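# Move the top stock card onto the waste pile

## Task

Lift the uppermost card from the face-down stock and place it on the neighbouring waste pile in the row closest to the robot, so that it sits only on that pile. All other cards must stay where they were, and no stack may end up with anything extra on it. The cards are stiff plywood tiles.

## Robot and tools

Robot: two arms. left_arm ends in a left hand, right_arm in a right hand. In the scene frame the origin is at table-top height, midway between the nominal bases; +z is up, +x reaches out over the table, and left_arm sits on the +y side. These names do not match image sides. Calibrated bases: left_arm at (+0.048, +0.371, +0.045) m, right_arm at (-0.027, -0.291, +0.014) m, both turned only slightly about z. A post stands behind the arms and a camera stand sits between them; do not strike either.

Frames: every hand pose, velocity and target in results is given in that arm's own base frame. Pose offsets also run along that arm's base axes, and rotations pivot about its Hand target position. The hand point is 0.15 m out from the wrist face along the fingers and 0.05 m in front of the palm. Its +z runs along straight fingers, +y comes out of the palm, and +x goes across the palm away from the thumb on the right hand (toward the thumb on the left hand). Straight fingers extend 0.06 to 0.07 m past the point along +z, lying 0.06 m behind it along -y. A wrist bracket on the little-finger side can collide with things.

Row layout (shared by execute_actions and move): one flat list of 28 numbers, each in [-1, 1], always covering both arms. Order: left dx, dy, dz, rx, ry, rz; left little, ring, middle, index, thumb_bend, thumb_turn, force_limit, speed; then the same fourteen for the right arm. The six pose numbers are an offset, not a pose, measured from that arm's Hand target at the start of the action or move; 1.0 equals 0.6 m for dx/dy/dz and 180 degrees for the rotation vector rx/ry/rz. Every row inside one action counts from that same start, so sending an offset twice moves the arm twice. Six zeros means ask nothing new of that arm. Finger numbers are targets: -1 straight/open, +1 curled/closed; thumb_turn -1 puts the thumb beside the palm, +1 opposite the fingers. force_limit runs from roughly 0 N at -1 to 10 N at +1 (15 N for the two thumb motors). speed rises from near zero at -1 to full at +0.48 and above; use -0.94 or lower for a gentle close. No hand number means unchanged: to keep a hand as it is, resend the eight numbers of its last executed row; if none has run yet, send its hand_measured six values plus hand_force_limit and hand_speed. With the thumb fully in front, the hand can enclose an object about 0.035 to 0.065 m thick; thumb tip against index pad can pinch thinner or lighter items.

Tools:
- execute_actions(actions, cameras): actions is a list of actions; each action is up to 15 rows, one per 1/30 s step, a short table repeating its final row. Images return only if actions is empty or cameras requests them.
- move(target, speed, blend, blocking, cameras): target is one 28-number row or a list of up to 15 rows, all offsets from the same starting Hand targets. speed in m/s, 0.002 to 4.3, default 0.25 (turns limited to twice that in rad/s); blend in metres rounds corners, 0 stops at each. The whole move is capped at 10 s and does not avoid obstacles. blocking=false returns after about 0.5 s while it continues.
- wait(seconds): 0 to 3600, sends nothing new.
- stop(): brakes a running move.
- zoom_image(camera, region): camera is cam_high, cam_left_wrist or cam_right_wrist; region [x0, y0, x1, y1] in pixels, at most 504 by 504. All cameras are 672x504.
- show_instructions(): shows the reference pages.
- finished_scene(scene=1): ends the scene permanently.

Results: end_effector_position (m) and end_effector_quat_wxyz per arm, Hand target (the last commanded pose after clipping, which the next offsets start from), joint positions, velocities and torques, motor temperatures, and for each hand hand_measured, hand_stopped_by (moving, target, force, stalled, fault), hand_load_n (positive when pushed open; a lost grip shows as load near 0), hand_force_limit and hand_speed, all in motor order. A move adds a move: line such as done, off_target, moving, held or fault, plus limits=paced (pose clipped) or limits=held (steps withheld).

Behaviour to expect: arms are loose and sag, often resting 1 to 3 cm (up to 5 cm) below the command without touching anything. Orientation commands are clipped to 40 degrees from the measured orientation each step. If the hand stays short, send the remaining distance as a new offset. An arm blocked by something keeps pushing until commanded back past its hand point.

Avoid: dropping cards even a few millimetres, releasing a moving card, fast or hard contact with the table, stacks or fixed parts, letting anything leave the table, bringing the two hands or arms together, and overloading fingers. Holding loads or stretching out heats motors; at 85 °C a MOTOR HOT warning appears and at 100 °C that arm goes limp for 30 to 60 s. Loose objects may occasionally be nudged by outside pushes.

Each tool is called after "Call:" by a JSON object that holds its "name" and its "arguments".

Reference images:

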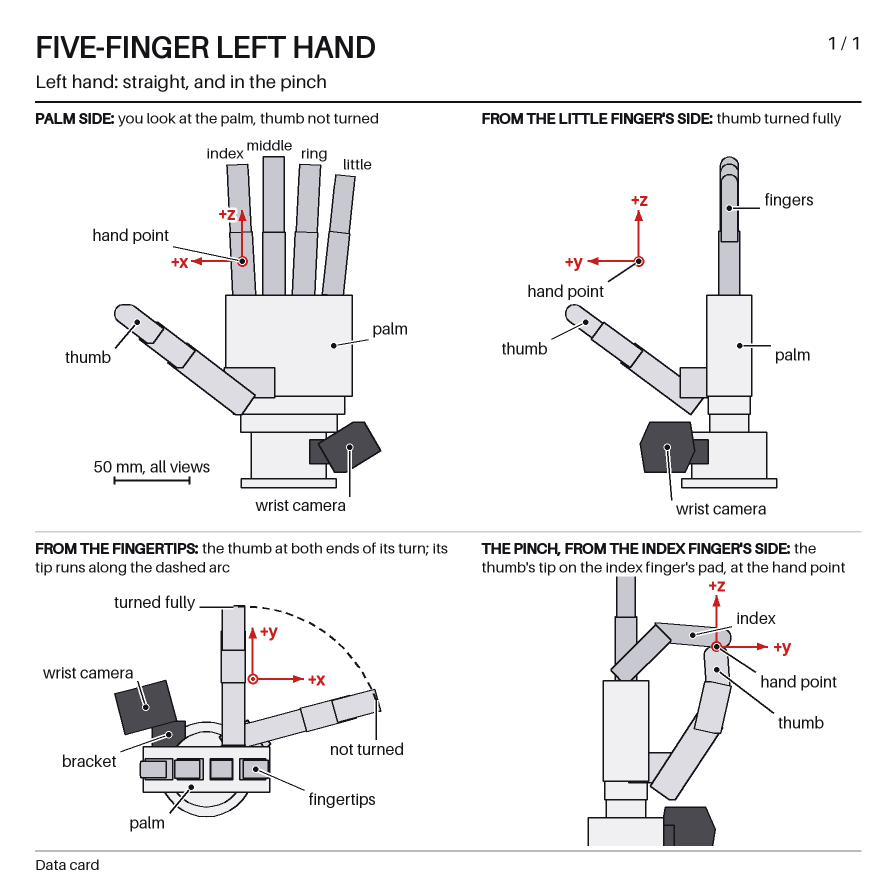

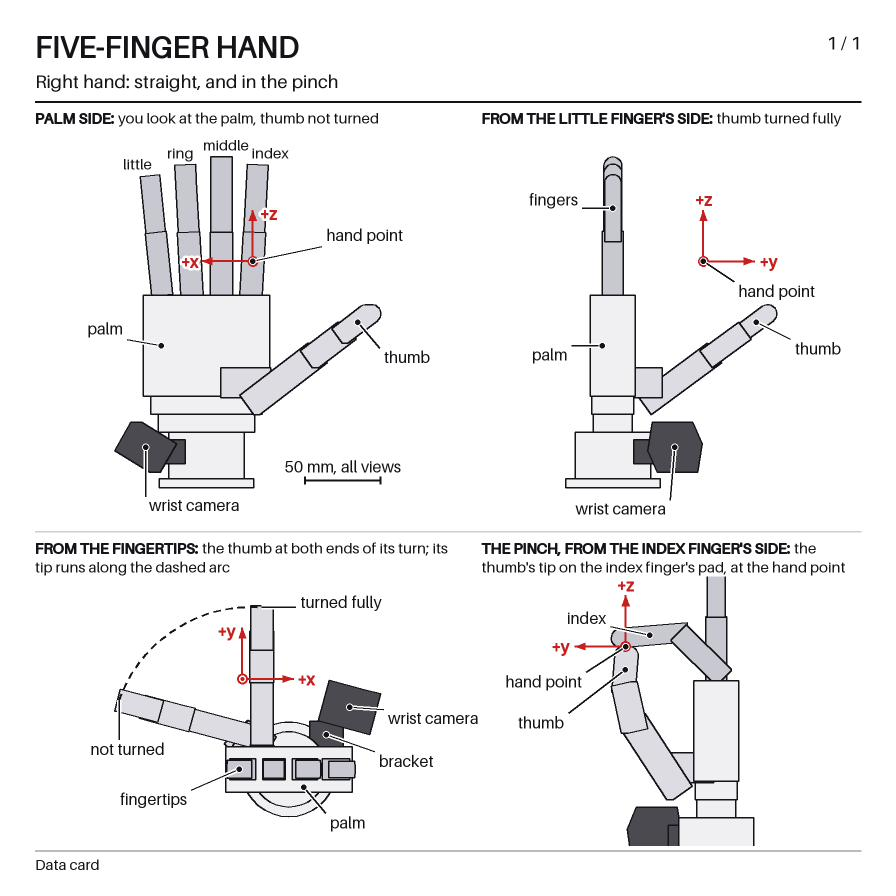

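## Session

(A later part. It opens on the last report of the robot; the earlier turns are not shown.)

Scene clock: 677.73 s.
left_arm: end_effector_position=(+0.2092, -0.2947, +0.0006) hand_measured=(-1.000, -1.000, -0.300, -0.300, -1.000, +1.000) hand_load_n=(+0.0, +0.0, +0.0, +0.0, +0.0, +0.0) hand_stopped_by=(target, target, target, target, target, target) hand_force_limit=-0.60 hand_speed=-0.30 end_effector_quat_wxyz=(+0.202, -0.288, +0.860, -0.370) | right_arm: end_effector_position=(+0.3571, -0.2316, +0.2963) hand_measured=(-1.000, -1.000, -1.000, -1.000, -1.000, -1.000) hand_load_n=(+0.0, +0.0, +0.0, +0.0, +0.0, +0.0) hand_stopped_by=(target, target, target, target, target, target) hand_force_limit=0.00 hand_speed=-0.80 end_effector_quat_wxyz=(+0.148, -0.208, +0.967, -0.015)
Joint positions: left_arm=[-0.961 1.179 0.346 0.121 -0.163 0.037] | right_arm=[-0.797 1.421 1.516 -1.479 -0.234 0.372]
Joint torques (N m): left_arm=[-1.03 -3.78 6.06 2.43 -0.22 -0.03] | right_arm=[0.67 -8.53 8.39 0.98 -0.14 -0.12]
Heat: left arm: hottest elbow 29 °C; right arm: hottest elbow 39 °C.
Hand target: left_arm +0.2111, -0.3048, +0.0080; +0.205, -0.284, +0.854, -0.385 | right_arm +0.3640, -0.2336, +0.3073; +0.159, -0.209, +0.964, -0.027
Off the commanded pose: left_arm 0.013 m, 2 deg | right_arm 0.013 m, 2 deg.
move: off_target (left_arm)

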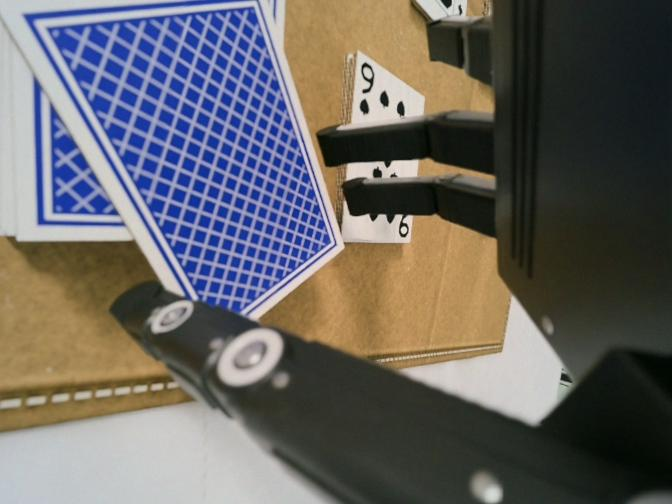

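Call:
{"name": "move", "arguments": {"target": [0,0,0,0,0,0,-1,-1,0.3,0.3,-1,1,-0.6,-0.94, 0,0,0,0,0,0,-1,-1,-1,-1,-1,-1,0,-0.8], "cameras": ["all"]}}

Call:
{"name": "zoom_image", "arguments": {"camera": "cam_left_wrist", "region": [0, 0, 504, 378]}}

Scene clock: 685.73 s.
left_arm: end_effector_position=(+0.2092, -0.2947, +0.0006) hand_measured=(-1.000, -1.000, -0.098, -0.058, -1.000, +1.000) hand_load_n=(+0.0, +0.0, +1.0, +3.5, +0.5, +0.5) hand_stopped_by=(target, target, force, force, target, target) hand_force_limit=-0.60 hand_speed=-0.94 end_effector_quat_wxyz=(+0.202, -0.288, +0.860, -0.370) | right_arm: end_effector_position=(+0.3571, -0.2316, +0.2963) hand_measured=(-1.000, -1.000, -1.000, -1.000, -1.000, -1.000) hand_load_n=(+0.0, +0.0, +0.0, +0.0, +0.0, +0.0) hand_stopped_by=(target, target, target, target, target, target) hand_force_limit=0.00 hand_speed=-0.80 end_effector_quat_wxyz=(+0.148, -0.208, +0.967, -0.015)
Joint positions: left_arm=[-0.961 1.179 0.346 0.121 -0.163 0.037] | right_arm=[-0.797 1.421 1.516 -1.479 -0.234 0.372]
Joint torques (N m): left_arm=[-1.03 -3.78 6.06 2.43 -0.21 -0.03] | right_arm=[0.5 -8.88 8.34 1.05 -0.16 -0.09]
Heat: left arm: hottest elbow 29 °C; right arm: hottest elbow 39 °C.
Hand target: left_arm +0.2111, -0.3048, +0.0080; +0.205, -0.284, +0.854, -0.385 | right_arm +0.3640, -0.2336, +0.3073; +0.159, -0.209, +0.964, -0.027
Off the commanded pose: left_arm 0.013 m, 2 deg | right_arm 0.013 m, 2 deg.
move: done

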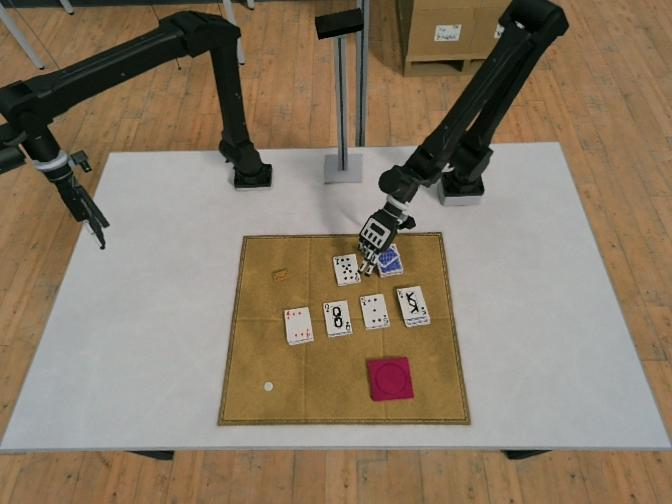

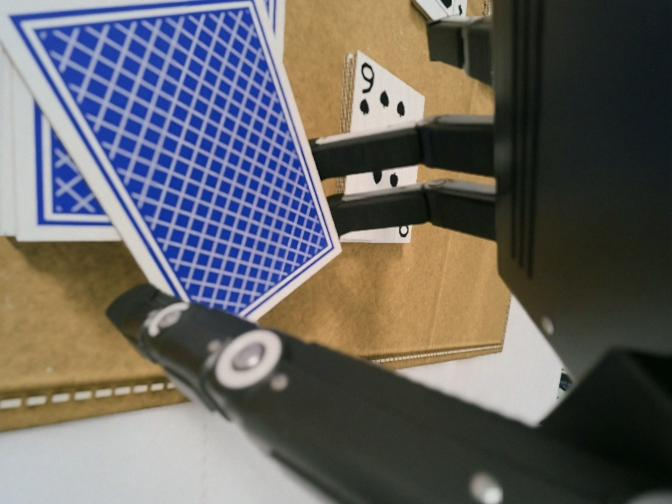

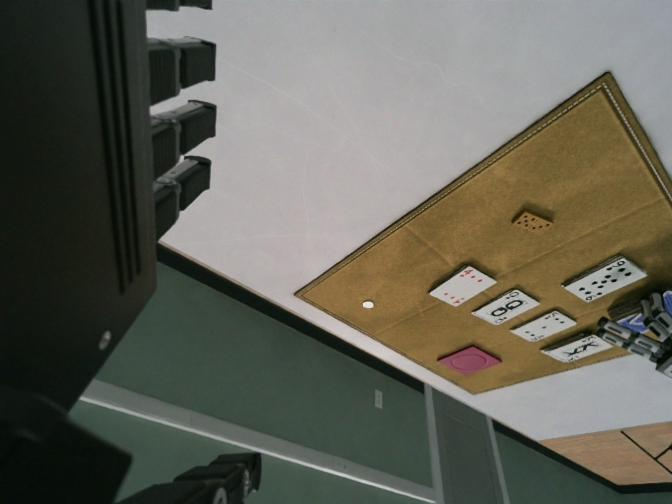

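Scaled by 1.000.

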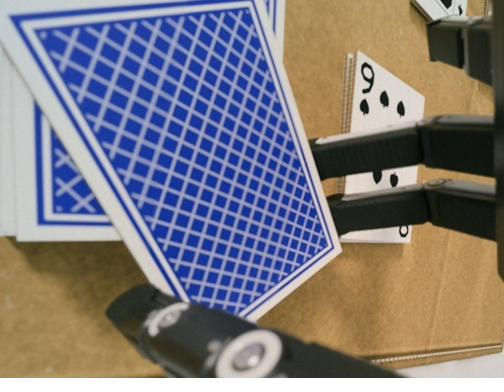

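Call:
{"name": "move", "arguments": {"target": [0,0,0,0,0,0,-1,-1,0.35,0.3,-1,1,-0.4,-0.94, 0,0,0,0,0,0,-1,-1,-1,-1,-1,-1,0,-0.8], "cameras": ["cam_left_wrist"]}}

Scene clock: 699.37 s.
left_arm: end_effector_position=(+0.2092, -0.2947, +0.0006) hand_measured=(-1.000, -1.000, -0.094, -0.058, -1.000, +1.000) hand_load_n=(+0.0, -0.5, +3.0, +3.0, +0.5, +1.0) hand_stopped_by=(target, target, force, force, target, target) hand_force_limit=-0.40 hand_speed=-0.94 end_effector_quat_wxyz=(+0.202, -0.288, +0.860, -0.370) | right_arm: end_effector_position=(+0.3571, -0.2316, +0.2963) hand_measured=(-1.000, -1.000, -1.000, -1.000, -1.000, -1.000) hand_load_n=(+0.0, +0.0, +0.0, -0.5, +0.0, +0.0) hand_stopped_by=(target, target, target, target, target, target) hand_force_limit=0.00 hand_speed=-0.80 end_effector_quat_wxyz=(+0.148, -0.208, +0.967, -0.015)
Joint positions: left_arm=[-0.961 1.179 0.346 0.121 -0.163 0.037] | right_arm=[-0.797 1.421 1.516 -1.479 -0.234 0.372]
Joint torques (N m): left_arm=[-1.08 -3.78 6.08 2.41 -0.21 -0.03] | right_arm=[-0.26 -8.76 8.29 1.07 -0.13 -0.14]
Heat: left arm: hottest elbow 29 °C; right arm: hottest elbow 39 °C.
Hand target: left_arm +0.2111, -0.3048, +0.0080; +0.205, -0.284, +0.854, -0.385 | right_arm +0.3640, -0.2336, +0.3073; +0.159, -0.209, +0.964, -0.027
Off the commanded pose: left_arm 0.013 m, 2 deg | right_arm 0.013 m, 2 deg.
move: done

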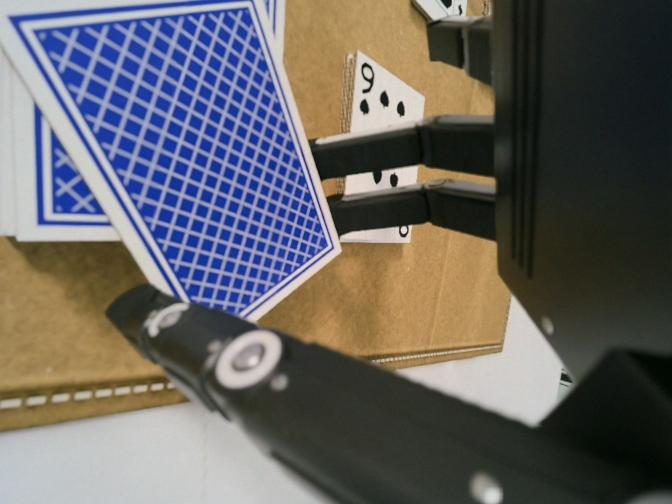

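Call:
{"name": "move", "arguments": {"target": [0,0,0.075,0,0,0,-1,-1,0.35,0.3,-1,1,-0.4,-0.94, 0,0,0,0,0,0,-1,-1,-1,-1,-1,-1,0,-0.8], "cameras": ["all"], "speed": 0.05}}

Call:
{"name": "zoom_image", "arguments": {"camera": "cam_high", "region": [325, 190, 445, 300]}}

Scene clock: 706.13 s.
left_arm: end_effector_position=(+0.2037, -0.2868, +0.0301) hand_measured=(-1.000, -1.000, -0.094, -0.058, -1.000, +1.000) hand_load_n=(+0.0, +0.0, +3.0, +2.5, +1.0, +1.0) hand_stopped_by=(target, target, force, force, target, target) hand_force_limit=-0.40 hand_speed=-0.94 end_effector_quat_wxyz=(+0.200, -0.289, +0.863, -0.363) | right_arm: end_effector_position=(+0.3571, -0.2316, +0.2963) hand_measured=(-1.000, -1.000, -1.000, -1.000, -1.000, -1.000) hand_load_n=(-0.5, +0.0, +0.0, +0.0, -0.5, +0.0) hand_stopped_by=(target, target, target, target, target, target) hand_force_limit=0.00 hand_speed=-0.80 end_effector_quat_wxyz=(+0.148, -0.208, +0.967, -0.015)
Joint positions: left_arm=[-0.961 1.046 0.378 -0.06 -0.163 0.037] | right_arm=[-0.797 1.421 1.516 -1.479 -0.234 0.372]
Joint torques (N m): left_arm=[-1.03 -3.9 9.46 1.02 -0.21 -0.03] | right_arm=[0.21 -8.41 8.35 0.99 -0.15 -0.14]
Heat: left arm: hottest elbow 29 °C; right arm: hottest elbow 40 °C.
Hand target: left_arm +0.2111, -0.3048, +0.0530; +0.205, -0.284, +0.854, -0.385 | right_arm +0.3640, -0.2336, +0.3073; +0.159, -0.209, +0.964, -0.027
Off the commanded pose: left_arm 0.030 m, 3 deg | right_arm 0.013 m, 2 deg.
move: off_target (left_arm)

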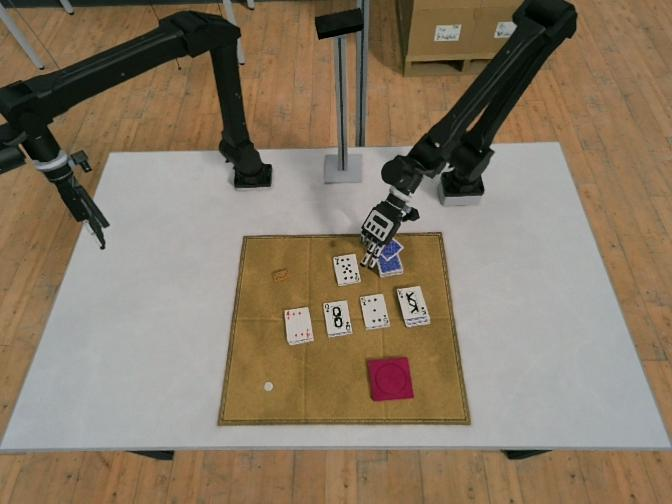

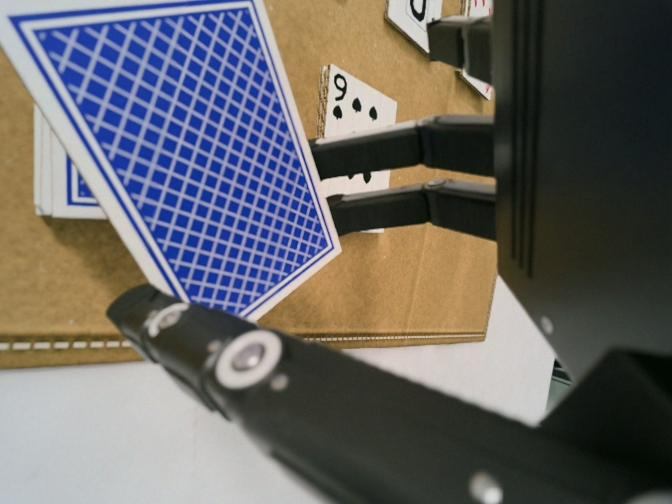

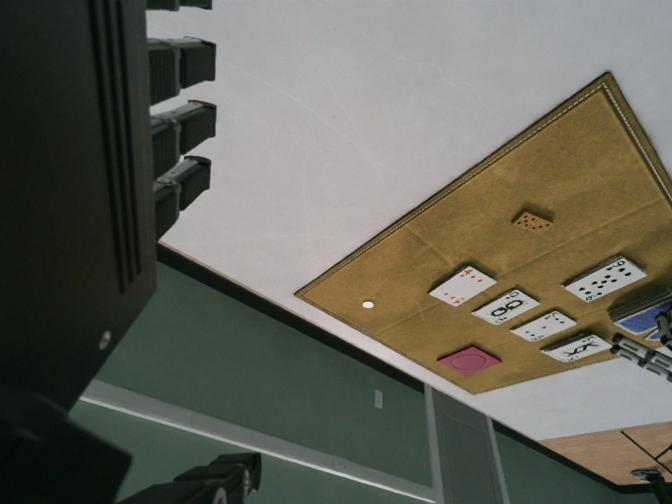

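Scaled by 4.200 from the camera's image (finer frame: 960x720).

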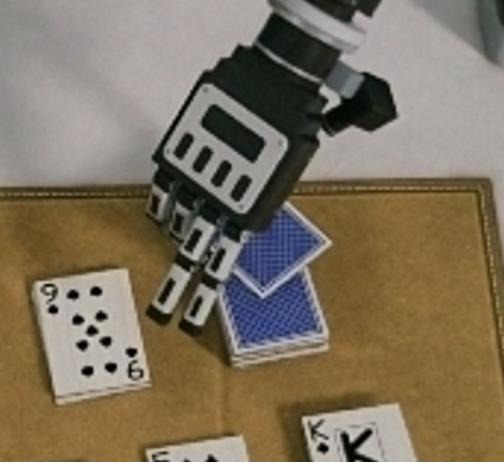

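Call:
{"name": "move", "arguments": {"target": [0.0395,-0.1317,0,0,0,-0.175,-1,-1,0.35,0.3,-1,1,-0.4,-0.94, 0,0,0,0,0,0,-1,-1,-1,-1,-1,-1,0,-0.8], "cameras": ["all"], "speed": 0.1}}

Call:
{"name": "zoom_image", "arguments": {"camera": "cam_high", "region": [325, 190, 445, 300]}}

Call:
{"name": "zoom_image", "arguments": {"camera": "cam_left_wrist", "region": [0, 0, 504, 378]}}

Scene clock: 744.37 s.
left_arm: end_effector_position=(+0.2172, -0.3723, +0.0367) hand_measured=(-1.000, -1.000, -0.094, -0.058, -1.000, +1.000) hand_load_n=(+0.0, +0.0, +3.0, +3.0, +1.0, +1.0) hand_stopped_by=(target, target, force, force, target, target) hand_force_limit=-0.40 hand_speed=-0.94 end_effector_quat_wxyz=(+0.080, -0.047, +0.906, -0.412) | right_arm: end_effector_position=(+0.3571, -0.2316, +0.2963) hand_measured=(-1.000, -1.000, -1.000, -1.000, -1.000, -1.000) hand_load_n=(+0.0, +0.0, +0.0, +0.0, +0.0, +0.0) hand_stopped_by=(target, target, target, target, target, target) hand_force_limit=0.00 hand_speed=-0.80 end_effector_quat_wxyz=(+0.148, -0.208, +0.967, -0.015)
Joint positions: left_arm=[-0.889 1.332 0.61 -0.031 0.33 0.433] | right_arm=[-0.797 1.421 1.516 -1.479 -0.234 0.372]
Joint torques (N m): left_arm=[0.5 -6.53 9.14 1.22 0.39 0.14] | right_arm=[0.09 -8.35 8.17 1.03 -0.13 -0.18]
Heat: left arm: hottest elbow 32 °C; right arm: hottest elbow 40 °C.
Hand target: left_arm +0.2348, -0.3838, +0.0530; +0.093, -0.042, +0.899, -0.427 | right_arm +0.3640, -0.2336, +0.3073; +0.159, -0.209, +0.964, -0.027
Off the commanded pose: left_arm 0.027 m, 3 deg | right_arm 0.013 m, 2 deg.
move: off_target (left_arm)

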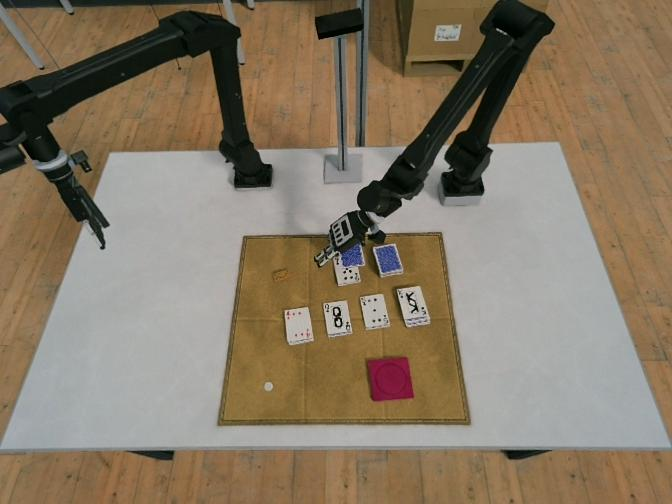

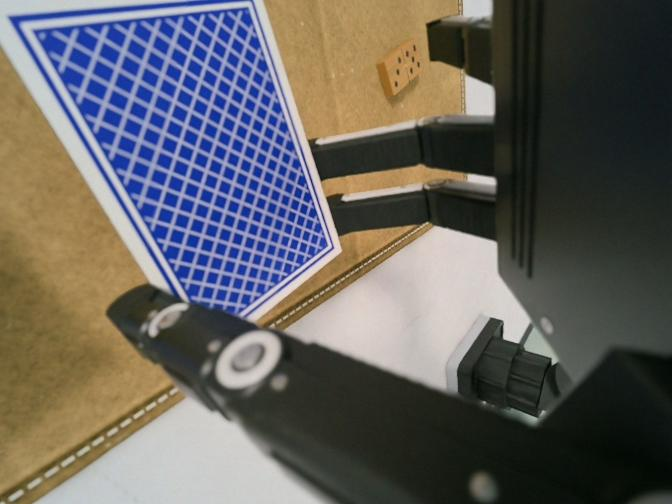

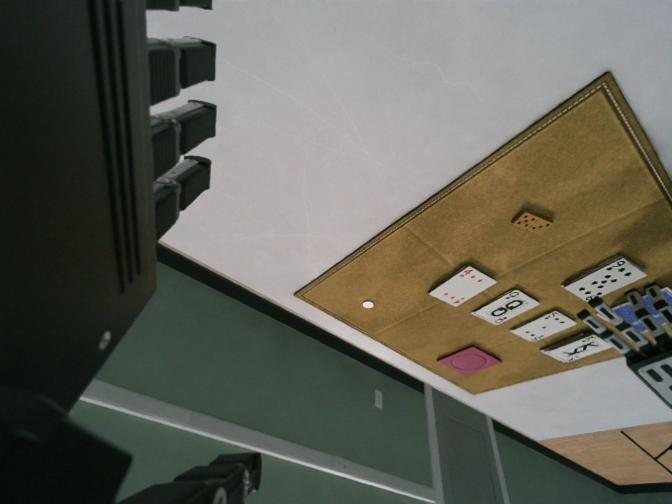

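Scaled by 4.200 from the camera's image (finer frame: 960x720).

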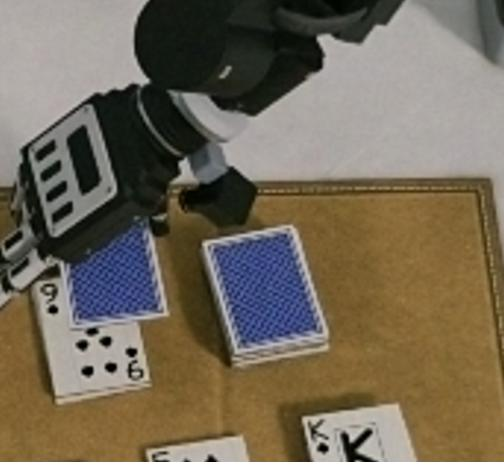

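Scaled by 1.000.

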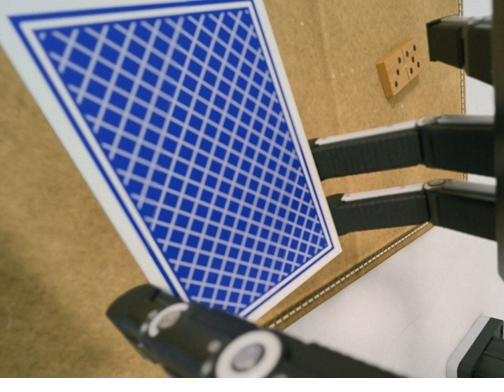

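Call:
{"name": "move", "arguments": {"target": [0.006,-0.008,-0.055,0,0,0.014,-1,-1,0.35,0.3,-1,1,-0.4,-0.94, 0,0,0,0,0,0,-1,-1,-1,-1,-1,-1,0,-0.8], "cameras": ["all"], "speed": 0.06}}

Call:
{"name": "zoom_image", "arguments": {"camera": "cam_high", "region": [315, 220, 405, 310]}}

Call:
{"name": "zoom_image", "arguments": {"camera": "cam_left_wrist", "region": [0, 0, 504, 378]}}

Call:
{"name": "zoom_image", "arguments": {"camera": "cam_right_wrist", "region": [532, 240, 672, 380]}}

Scene clock: 767.00 s.
left_arm: end_effector_position=(+0.2320, -0.3816, +0.0133) hand_measured=(-1.000, -1.000, -0.094, -0.058, -1.000, +1.000) hand_load_n=(+0.0, +0.0, +3.0, +3.0, +0.5, +1.0) hand_stopped_by=(target, target, force, force, target, target) hand_force_limit=-0.40 hand_speed=-0.94 end_effector_quat_wxyz=(+0.095, -0.062, +0.904, -0.412) | right_arm: end_effector_position=(+0.3571, -0.2316, +0.2963) hand_measured=(-1.000, -1.000, -1.000, -1.000, -1.000, -1.000) hand_load_n=(+0.0, +0.0, -0.5, +0.0, +0.0, +0.0) hand_stopped_by=(target, target, target, target, target, target) hand_force_limit=0.00 hand_speed=-0.80 end_effector_quat_wxyz=(+0.148, -0.208, +0.967, -0.015)
Joint positions: left_arm=[-0.889 1.424 0.61 0.08 0.293 0.415] | right_arm=[-0.797 1.421 1.516 -1.479 -0.234 0.372]
Joint torques (N m): left_arm=[-0.62 -7.47 6.3 2.37 0.07 -0.05] | right_arm=[0.38 -8.88 8.28 1.02 -0.16 -0.14]
Motor temperatures (°C): left_arm=[24 24 33 25 25 24] | right_arm=[30 30 40 26 26 25]
Heat: left arm: hottest elbow 33 °C; right arm: hottest elbow 40 °C.
Hand target: left_arm +0.2384, -0.3886, +0.0200; +0.103, -0.062, +0.898, -0.424 | right_arm +0.3640, -0.2336, +0.3073; +0.159, -0.209, +0.964, -0.027
Off the commanded pose: left_arm 0.012 m, 2 deg | right_arm 0.013 m, 2 deg.
move: off_target (left_arm)

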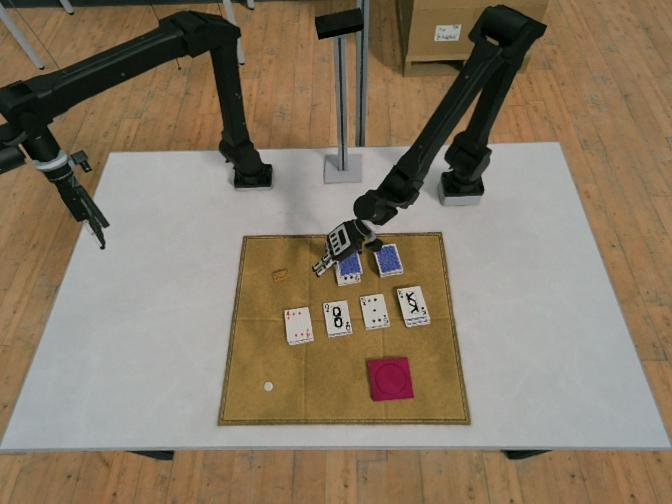

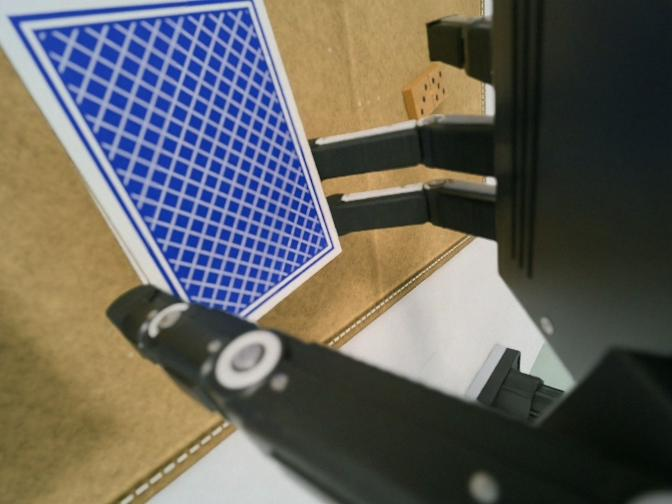

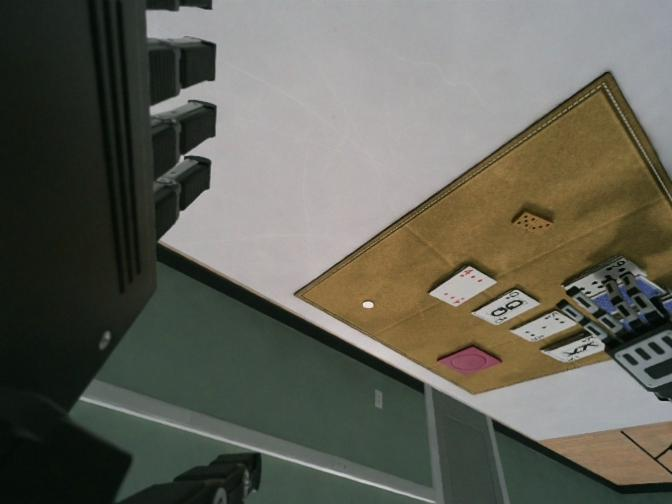

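Scaled by 5.600 from the camera's image (finer frame: 960x720).

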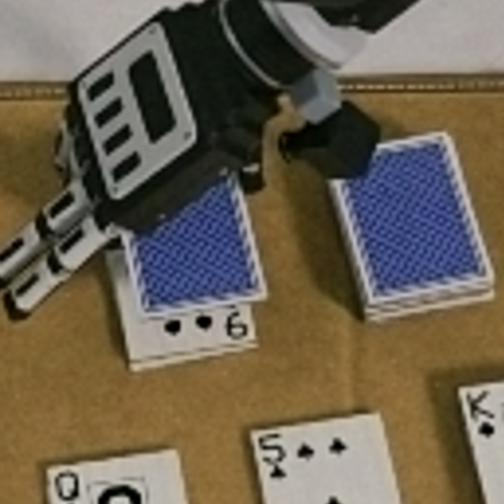

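Scaled by 1.000.

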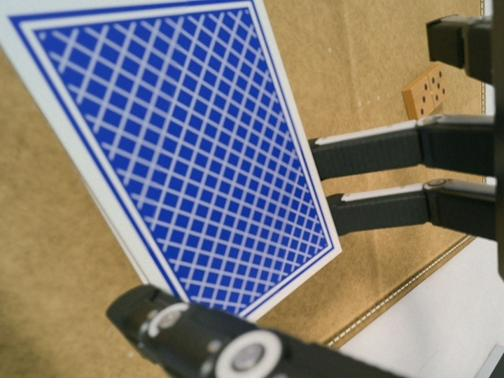

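Scaled by 3.600 from the camera's image (finer frame: 960x720).

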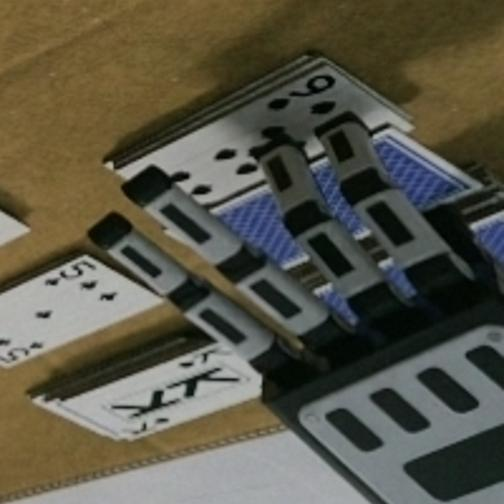

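Call:
{"name": "zoom_image", "arguments": {"camera": "cam_left_wrist", "region": [50, 150, 200, 300]}}

Call:
{"name": "zoom_image", "arguments": {"camera": "cam_left_wrist", "region": [230, 0, 430, 250]}}

Scaled by 3.360 from the camera's image (finer frame: 960x720).

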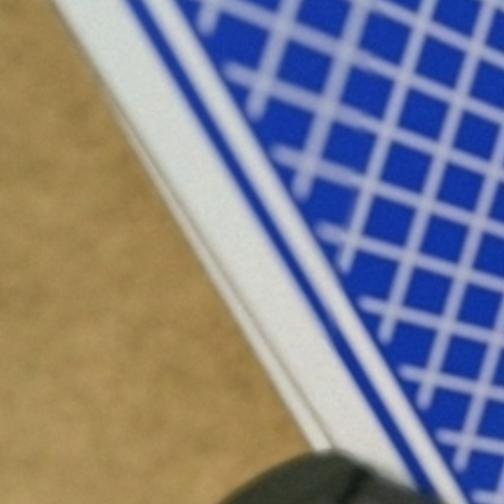

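Scaled by 2.016 from the camera's image (finer frame: 960x720).

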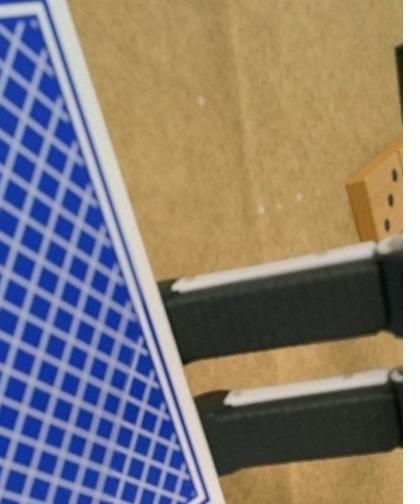

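Call:
{"name": "move", "arguments": {"target": [0.01,-0.0083,-0.022,0,0,0,-1,-1,0.35,0.3,-1,1,-0.4,-0.94, 0,0,0,0,0,0,-1,-1,-1,-1,-1,-1,0,-0.8], "cameras": ["all"], "speed": 0.05}}

Call:
{"name": "zoom_image", "arguments": {"camera": "cam_high", "region": [315, 220, 405, 310]}}

Call:
{"name": "zoom_image", "arguments": {"camera": "cam_right_wrist", "region": [532, 240, 672, 380]}}

Scene clock: 847.23 s.
left_arm: end_effector_position=(+0.2338, -0.3838, -0.0042) hand_measured=(-1.000, -1.000, -0.094, -0.058, -1.000, +1.000) hand_load_n=(+0.0, +0.0, +3.0, +3.0, +0.5, +1.0) hand_stopped_by=(target, target, force, force, target, target) hand_force_limit=-0.40 hand_speed=-0.94 end_effector_quat_wxyz=(+0.092, -0.063, +0.906, -0.407) | right_arm: end_effector_position=(+0.3571, -0.2316, +0.2963) hand_measured=(-1.000, -1.000, -1.000, -1.000, -1.000, -1.000) hand_load_n=(+0.0, +0.0, +0.0, +0.0, +0.0, +0.0) hand_stopped_by=(target, target, target, target, target, target) hand_force_limit=0.00 hand_speed=-0.80 end_effector_quat_wxyz=(+0.148, -0.208, +0.967, -0.015)
Joint positions: left_arm=[-0.889 1.481 0.61 0.124 0.293 0.415] | right_arm=[-0.797 1.421 1.516 -1.479 -0.234 0.372]
Joint torques (N m): left_arm=[-0.26 -8.12 6.56 2.36 0.21 -0.01] | right_arm=[0.03 -9.11 8.25 0.91 -0.16 -0.12]
Heat: left arm: hottest elbow 30 °C; right arm: hottest elbow 40 °C.
Hand target: left_arm +0.2444, -0.3936, +0.0068; +0.103, -0.062, +0.898, -0.424 | right_arm +0.3640, -0.2336, +0.3073; +0.159, -0.209, +0.964, -0.027
Off the commanded pose: left_arm 0.018 m, 2 deg | right_arm 0.013 m, 2 deg.
move: off_target (left_arm)

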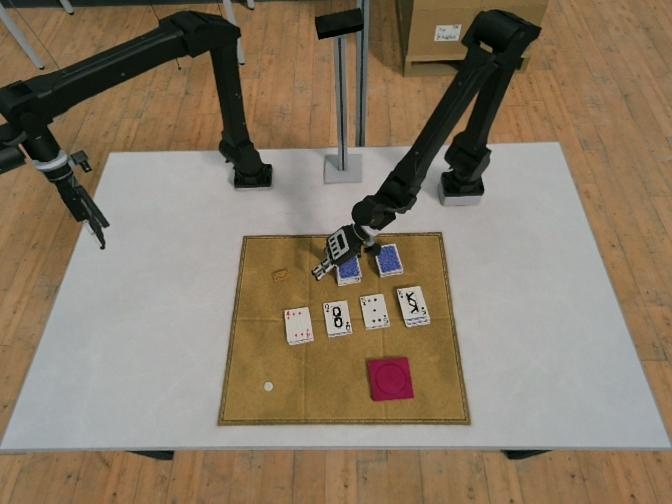

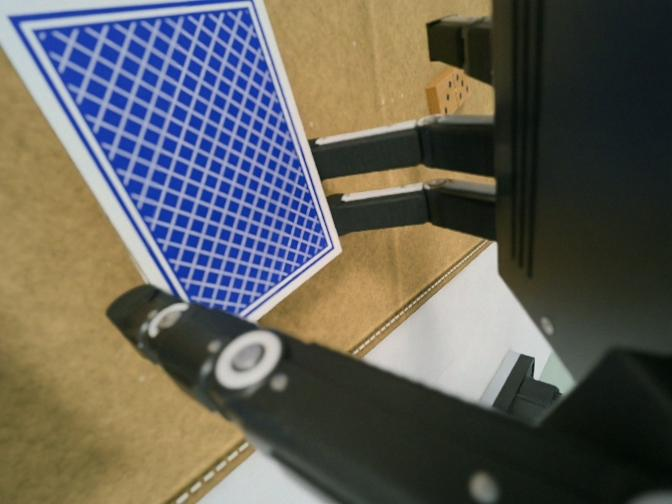

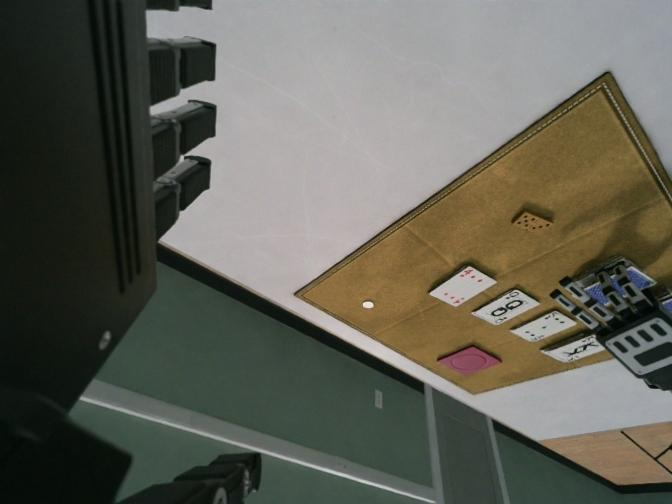

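Scaled by 5.600 from the camera's image (finer frame: 960x720).

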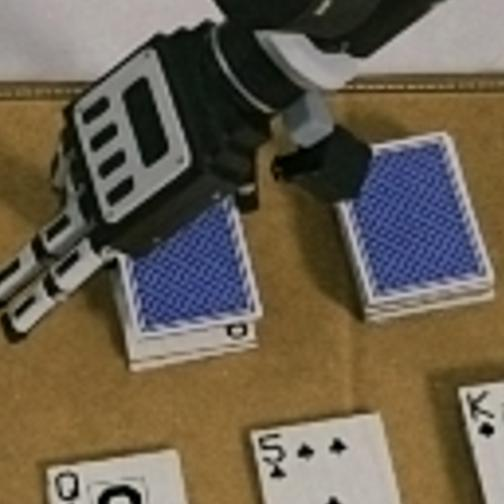

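Scaled by 3.600 from the camera's image (finer frame: 960x720).

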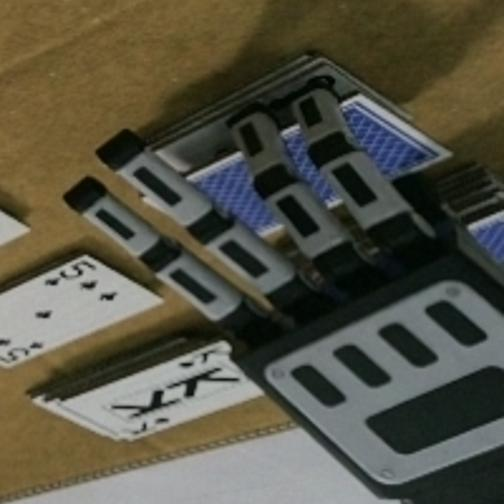

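Call:
{"name": "move", "arguments": {"target": [[0.0102,-0.0107,0.0553,0,0,0,-1,-1,0.35,0.3,-1,1,-0.4,-0.94, 0,0,0,0,0,0,-1,-1,-1,-1,-1,-1,0,-0.8],[0.0102,-0.0107,0.004,0,0,0,-1,-1,0.35,0.3,-1,1,-0.4,-0.94, 0,0,0,0,0,0,-1,-1,-1,-1,-1,-1,0,-0.8]], "cameras": ["all"], "speed": 0.06}}

Call:
{"name": "zoom_image", "arguments": {"camera": "cam_high", "region": [315, 220, 405, 310]}}

Scene clock: 864.67 s.
left_arm: end_effector_position=(+0.2429, -0.3951, +0.0033) hand_measured=(-1.000, -1.000, -0.094, -0.058, -1.000, +1.000) hand_load_n=(+0.0, +0.0, +3.5, +2.5, +1.0, +1.0) hand_stopped_by=(target, target, force, force, target, target) hand_force_limit=-0.40 hand_speed=-0.94 end_effector_quat_wxyz=(+0.095, -0.062, +0.904, -0.412) | right_arm: end_effector_position=(+0.3571, -0.2316, +0.2963) hand_measured=(-1.000, -1.000, -1.000, -1.000, -1.000, -1.000) hand_load_n=(+0.0, +0.0, +0.0, +0.0, +0.0, +0.0) hand_stopped_by=(target, target, target, target, target, target) hand_force_limit=0.00 hand_speed=-0.80 end_effector_quat_wxyz=(+0.148, -0.208, +0.967, -0.015)
Joint positions: left_arm=[-0.889 1.493 0.646 0.112 0.293 0.415] | right_arm=[-0.797 1.421 1.516 -1.479 -0.234 0.372]
Joint torques (N m): left_arm=[-0.09 -8.35 5.89 2.39 0.26 0] | right_arm=[0.09 -8.76 8.35 1.1 -0.16 -0.13]
Heat: left arm: hottest elbow 30 °C; right arm: hottest elbow 40 °C.
Hand target: left_arm +0.2505, -0.4000, +0.0092; +0.103, -0.062, +0.898, -0.424 | right_arm +0.3640, -0.2336, +0.3073; +0.159, -0.209, +0.964, -0.027
Off the commanded pose: left_arm 0.011 m, 2 deg | right_arm 0.013 m, 2 deg.
move: off_target (left_arm)

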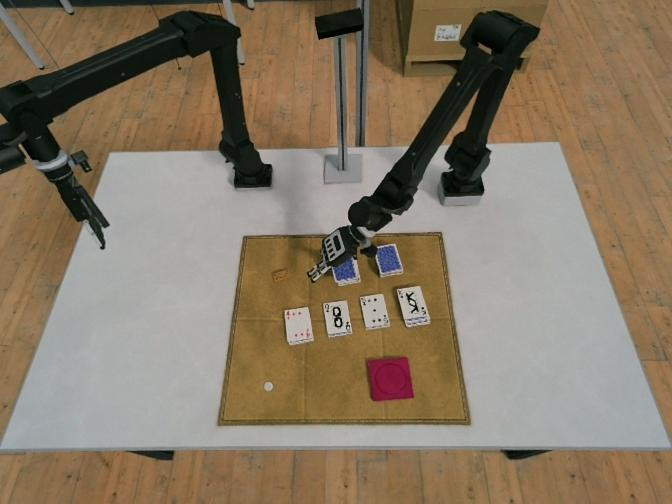

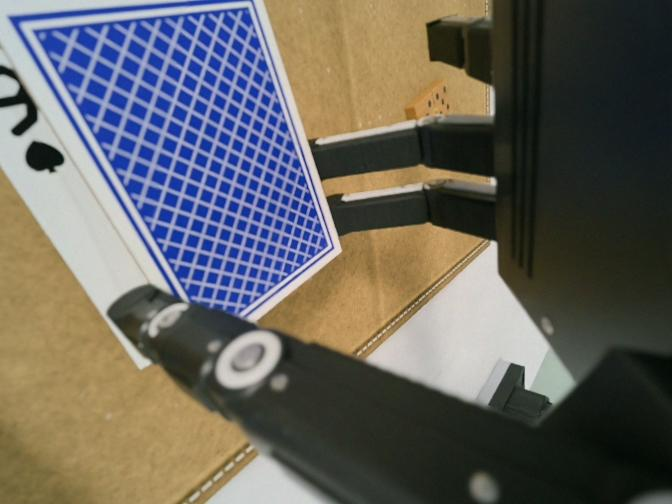

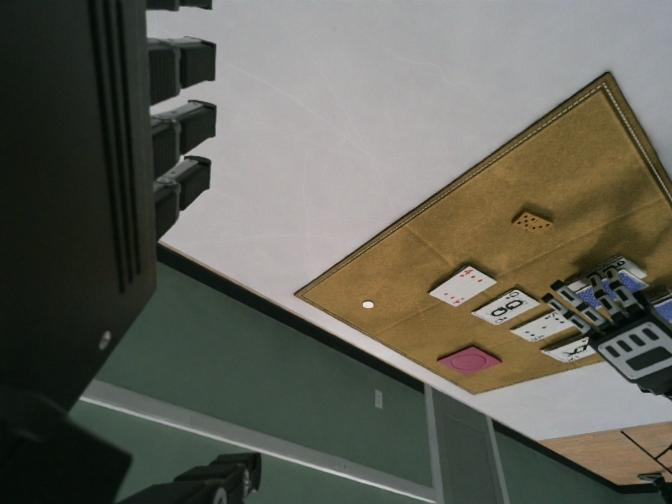

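Scaled by 5.600 from the camera's image (finer frame: 960x720).

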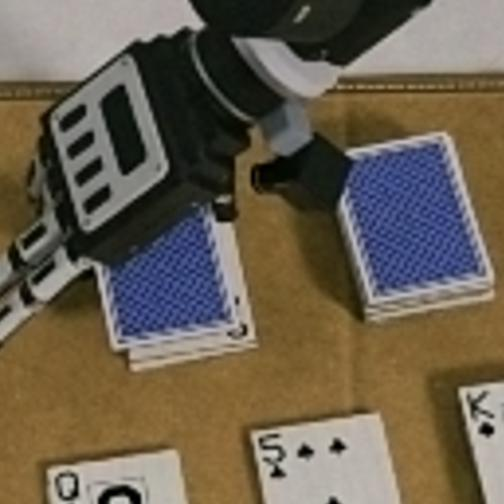

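Call:
{"name": "move", "arguments": {"target": [[-0.0032,0.0237,0.0597,0,0,-0.0156,-1,-1,0.35,0.3,-1,1,-0.4,-0.94, 0,0,0,0,0,0,-1,-1,-1,-1,-1,-1,0,-0.8],[-0.0032,0.0237,0.0005,0,0,-0.0156,-1,-1,0.35,0.3,-1,1,-0.4,-0.94, 0,0,0,0,0,0,-1,-1,-1,-1,-1,-1,0,-0.8]], "cameras": ["all"], "speed": 0.06}}

Call:
{"name": "zoom_image", "arguments": {"camera": "cam_high", "region": [315, 220, 405, 310]}}

Call:
{"name": "zoom_image", "arguments": {"camera": "cam_left_wrist", "region": [0, 0, 252, 378]}}

Scene clock: 939.93 s.
left_arm: end_effector_position=(+0.2369, -0.3819, +0.0026) hand_measured=(-1.000, -1.000, -0.094, -0.058, -1.000, +1.000) hand_load_n=(+0.0, +0.0, +3.0, +3.0, +0.5, +1.0) hand_stopped_by=(target, target, force, force, target, target) hand_force_limit=-0.40 hand_speed=-0.94 end_effector_quat_wxyz=(+0.079, -0.045, +0.906, -0.414) | right_arm: end_effector_position=(+0.3571, -0.2316, +0.2963) hand_measured=(-1.000, -1.000, -1.000, -1.000, -1.000, -1.000) hand_load_n=(+0.0, +0.0, +0.0, +0.0, +0.0, +0.0) hand_stopped_by=(target, target, target, target, target, target) hand_force_limit=0.00 hand_speed=-0.80 end_effector_quat_wxyz=(+0.148, -0.208, +0.967, -0.015)
Joint positions: left_arm=[-0.862 1.472 0.623 0.092 0.354 0.456] | right_arm=[-0.797 1.421 1.516 -1.479 -0.234 0.372]
Joint torques (N m): left_arm=[0.44 -8 6.06 2.32 0.41 0.15] | right_arm=[-0.21 -8.88 8.44 1.06 -0.14 -0.17]
Heat: left arm: hottest elbow 29 °C; right arm: hottest elbow 40 °C.
Hand target: left_arm +0.2486, -0.3858, +0.0095; +0.092, -0.040, +0.899, -0.427 | right_arm +0.3640, -0.2336, +0.3073; +0.159, -0.209, +0.964, -0.027
Off the commanded pose: left_arm 0.014 m, 2 deg | right_arm 0.013 m, 2 deg.
move: off_target (left_arm)

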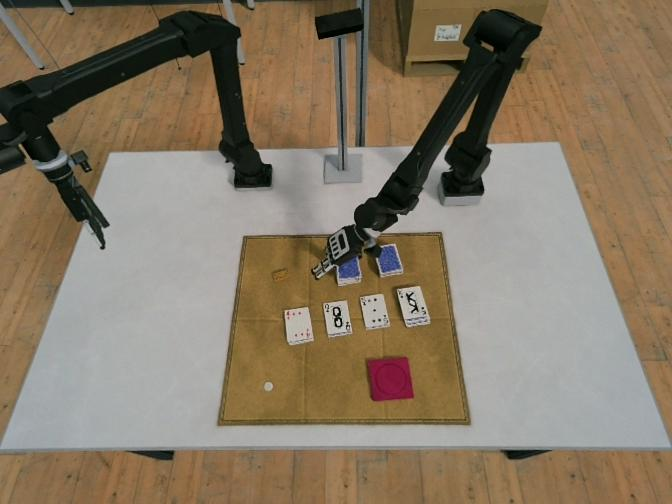

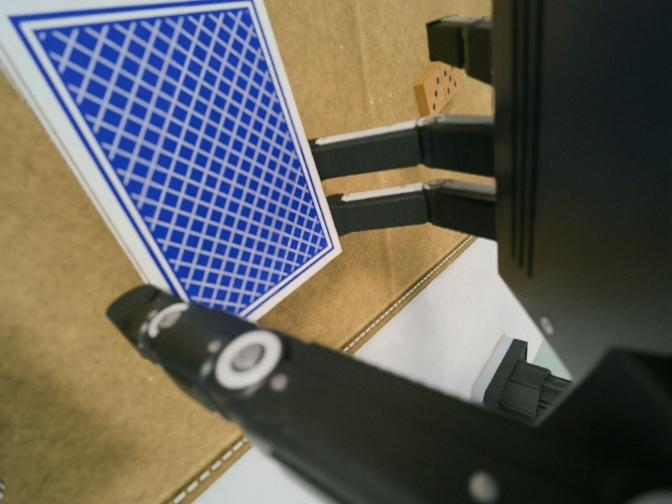

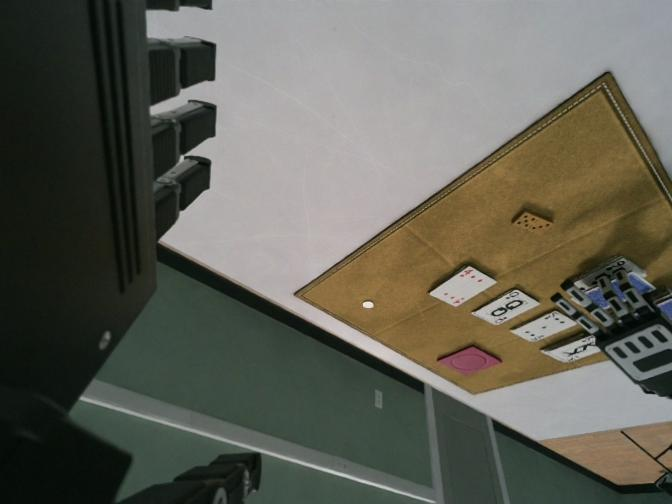

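Scaled by 5.600 from the camera's image (finer frame: 960x720).

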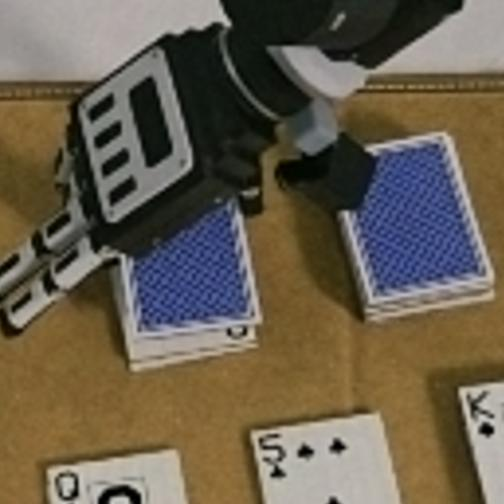

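Scaled by 1.333 from the camera's image (finer frame: 960x720).

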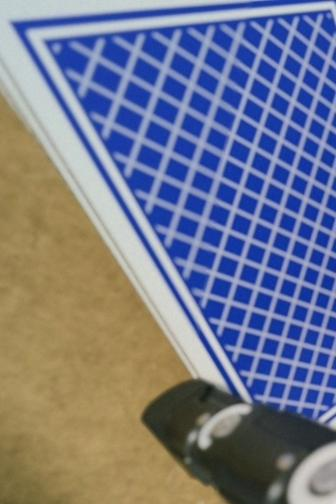

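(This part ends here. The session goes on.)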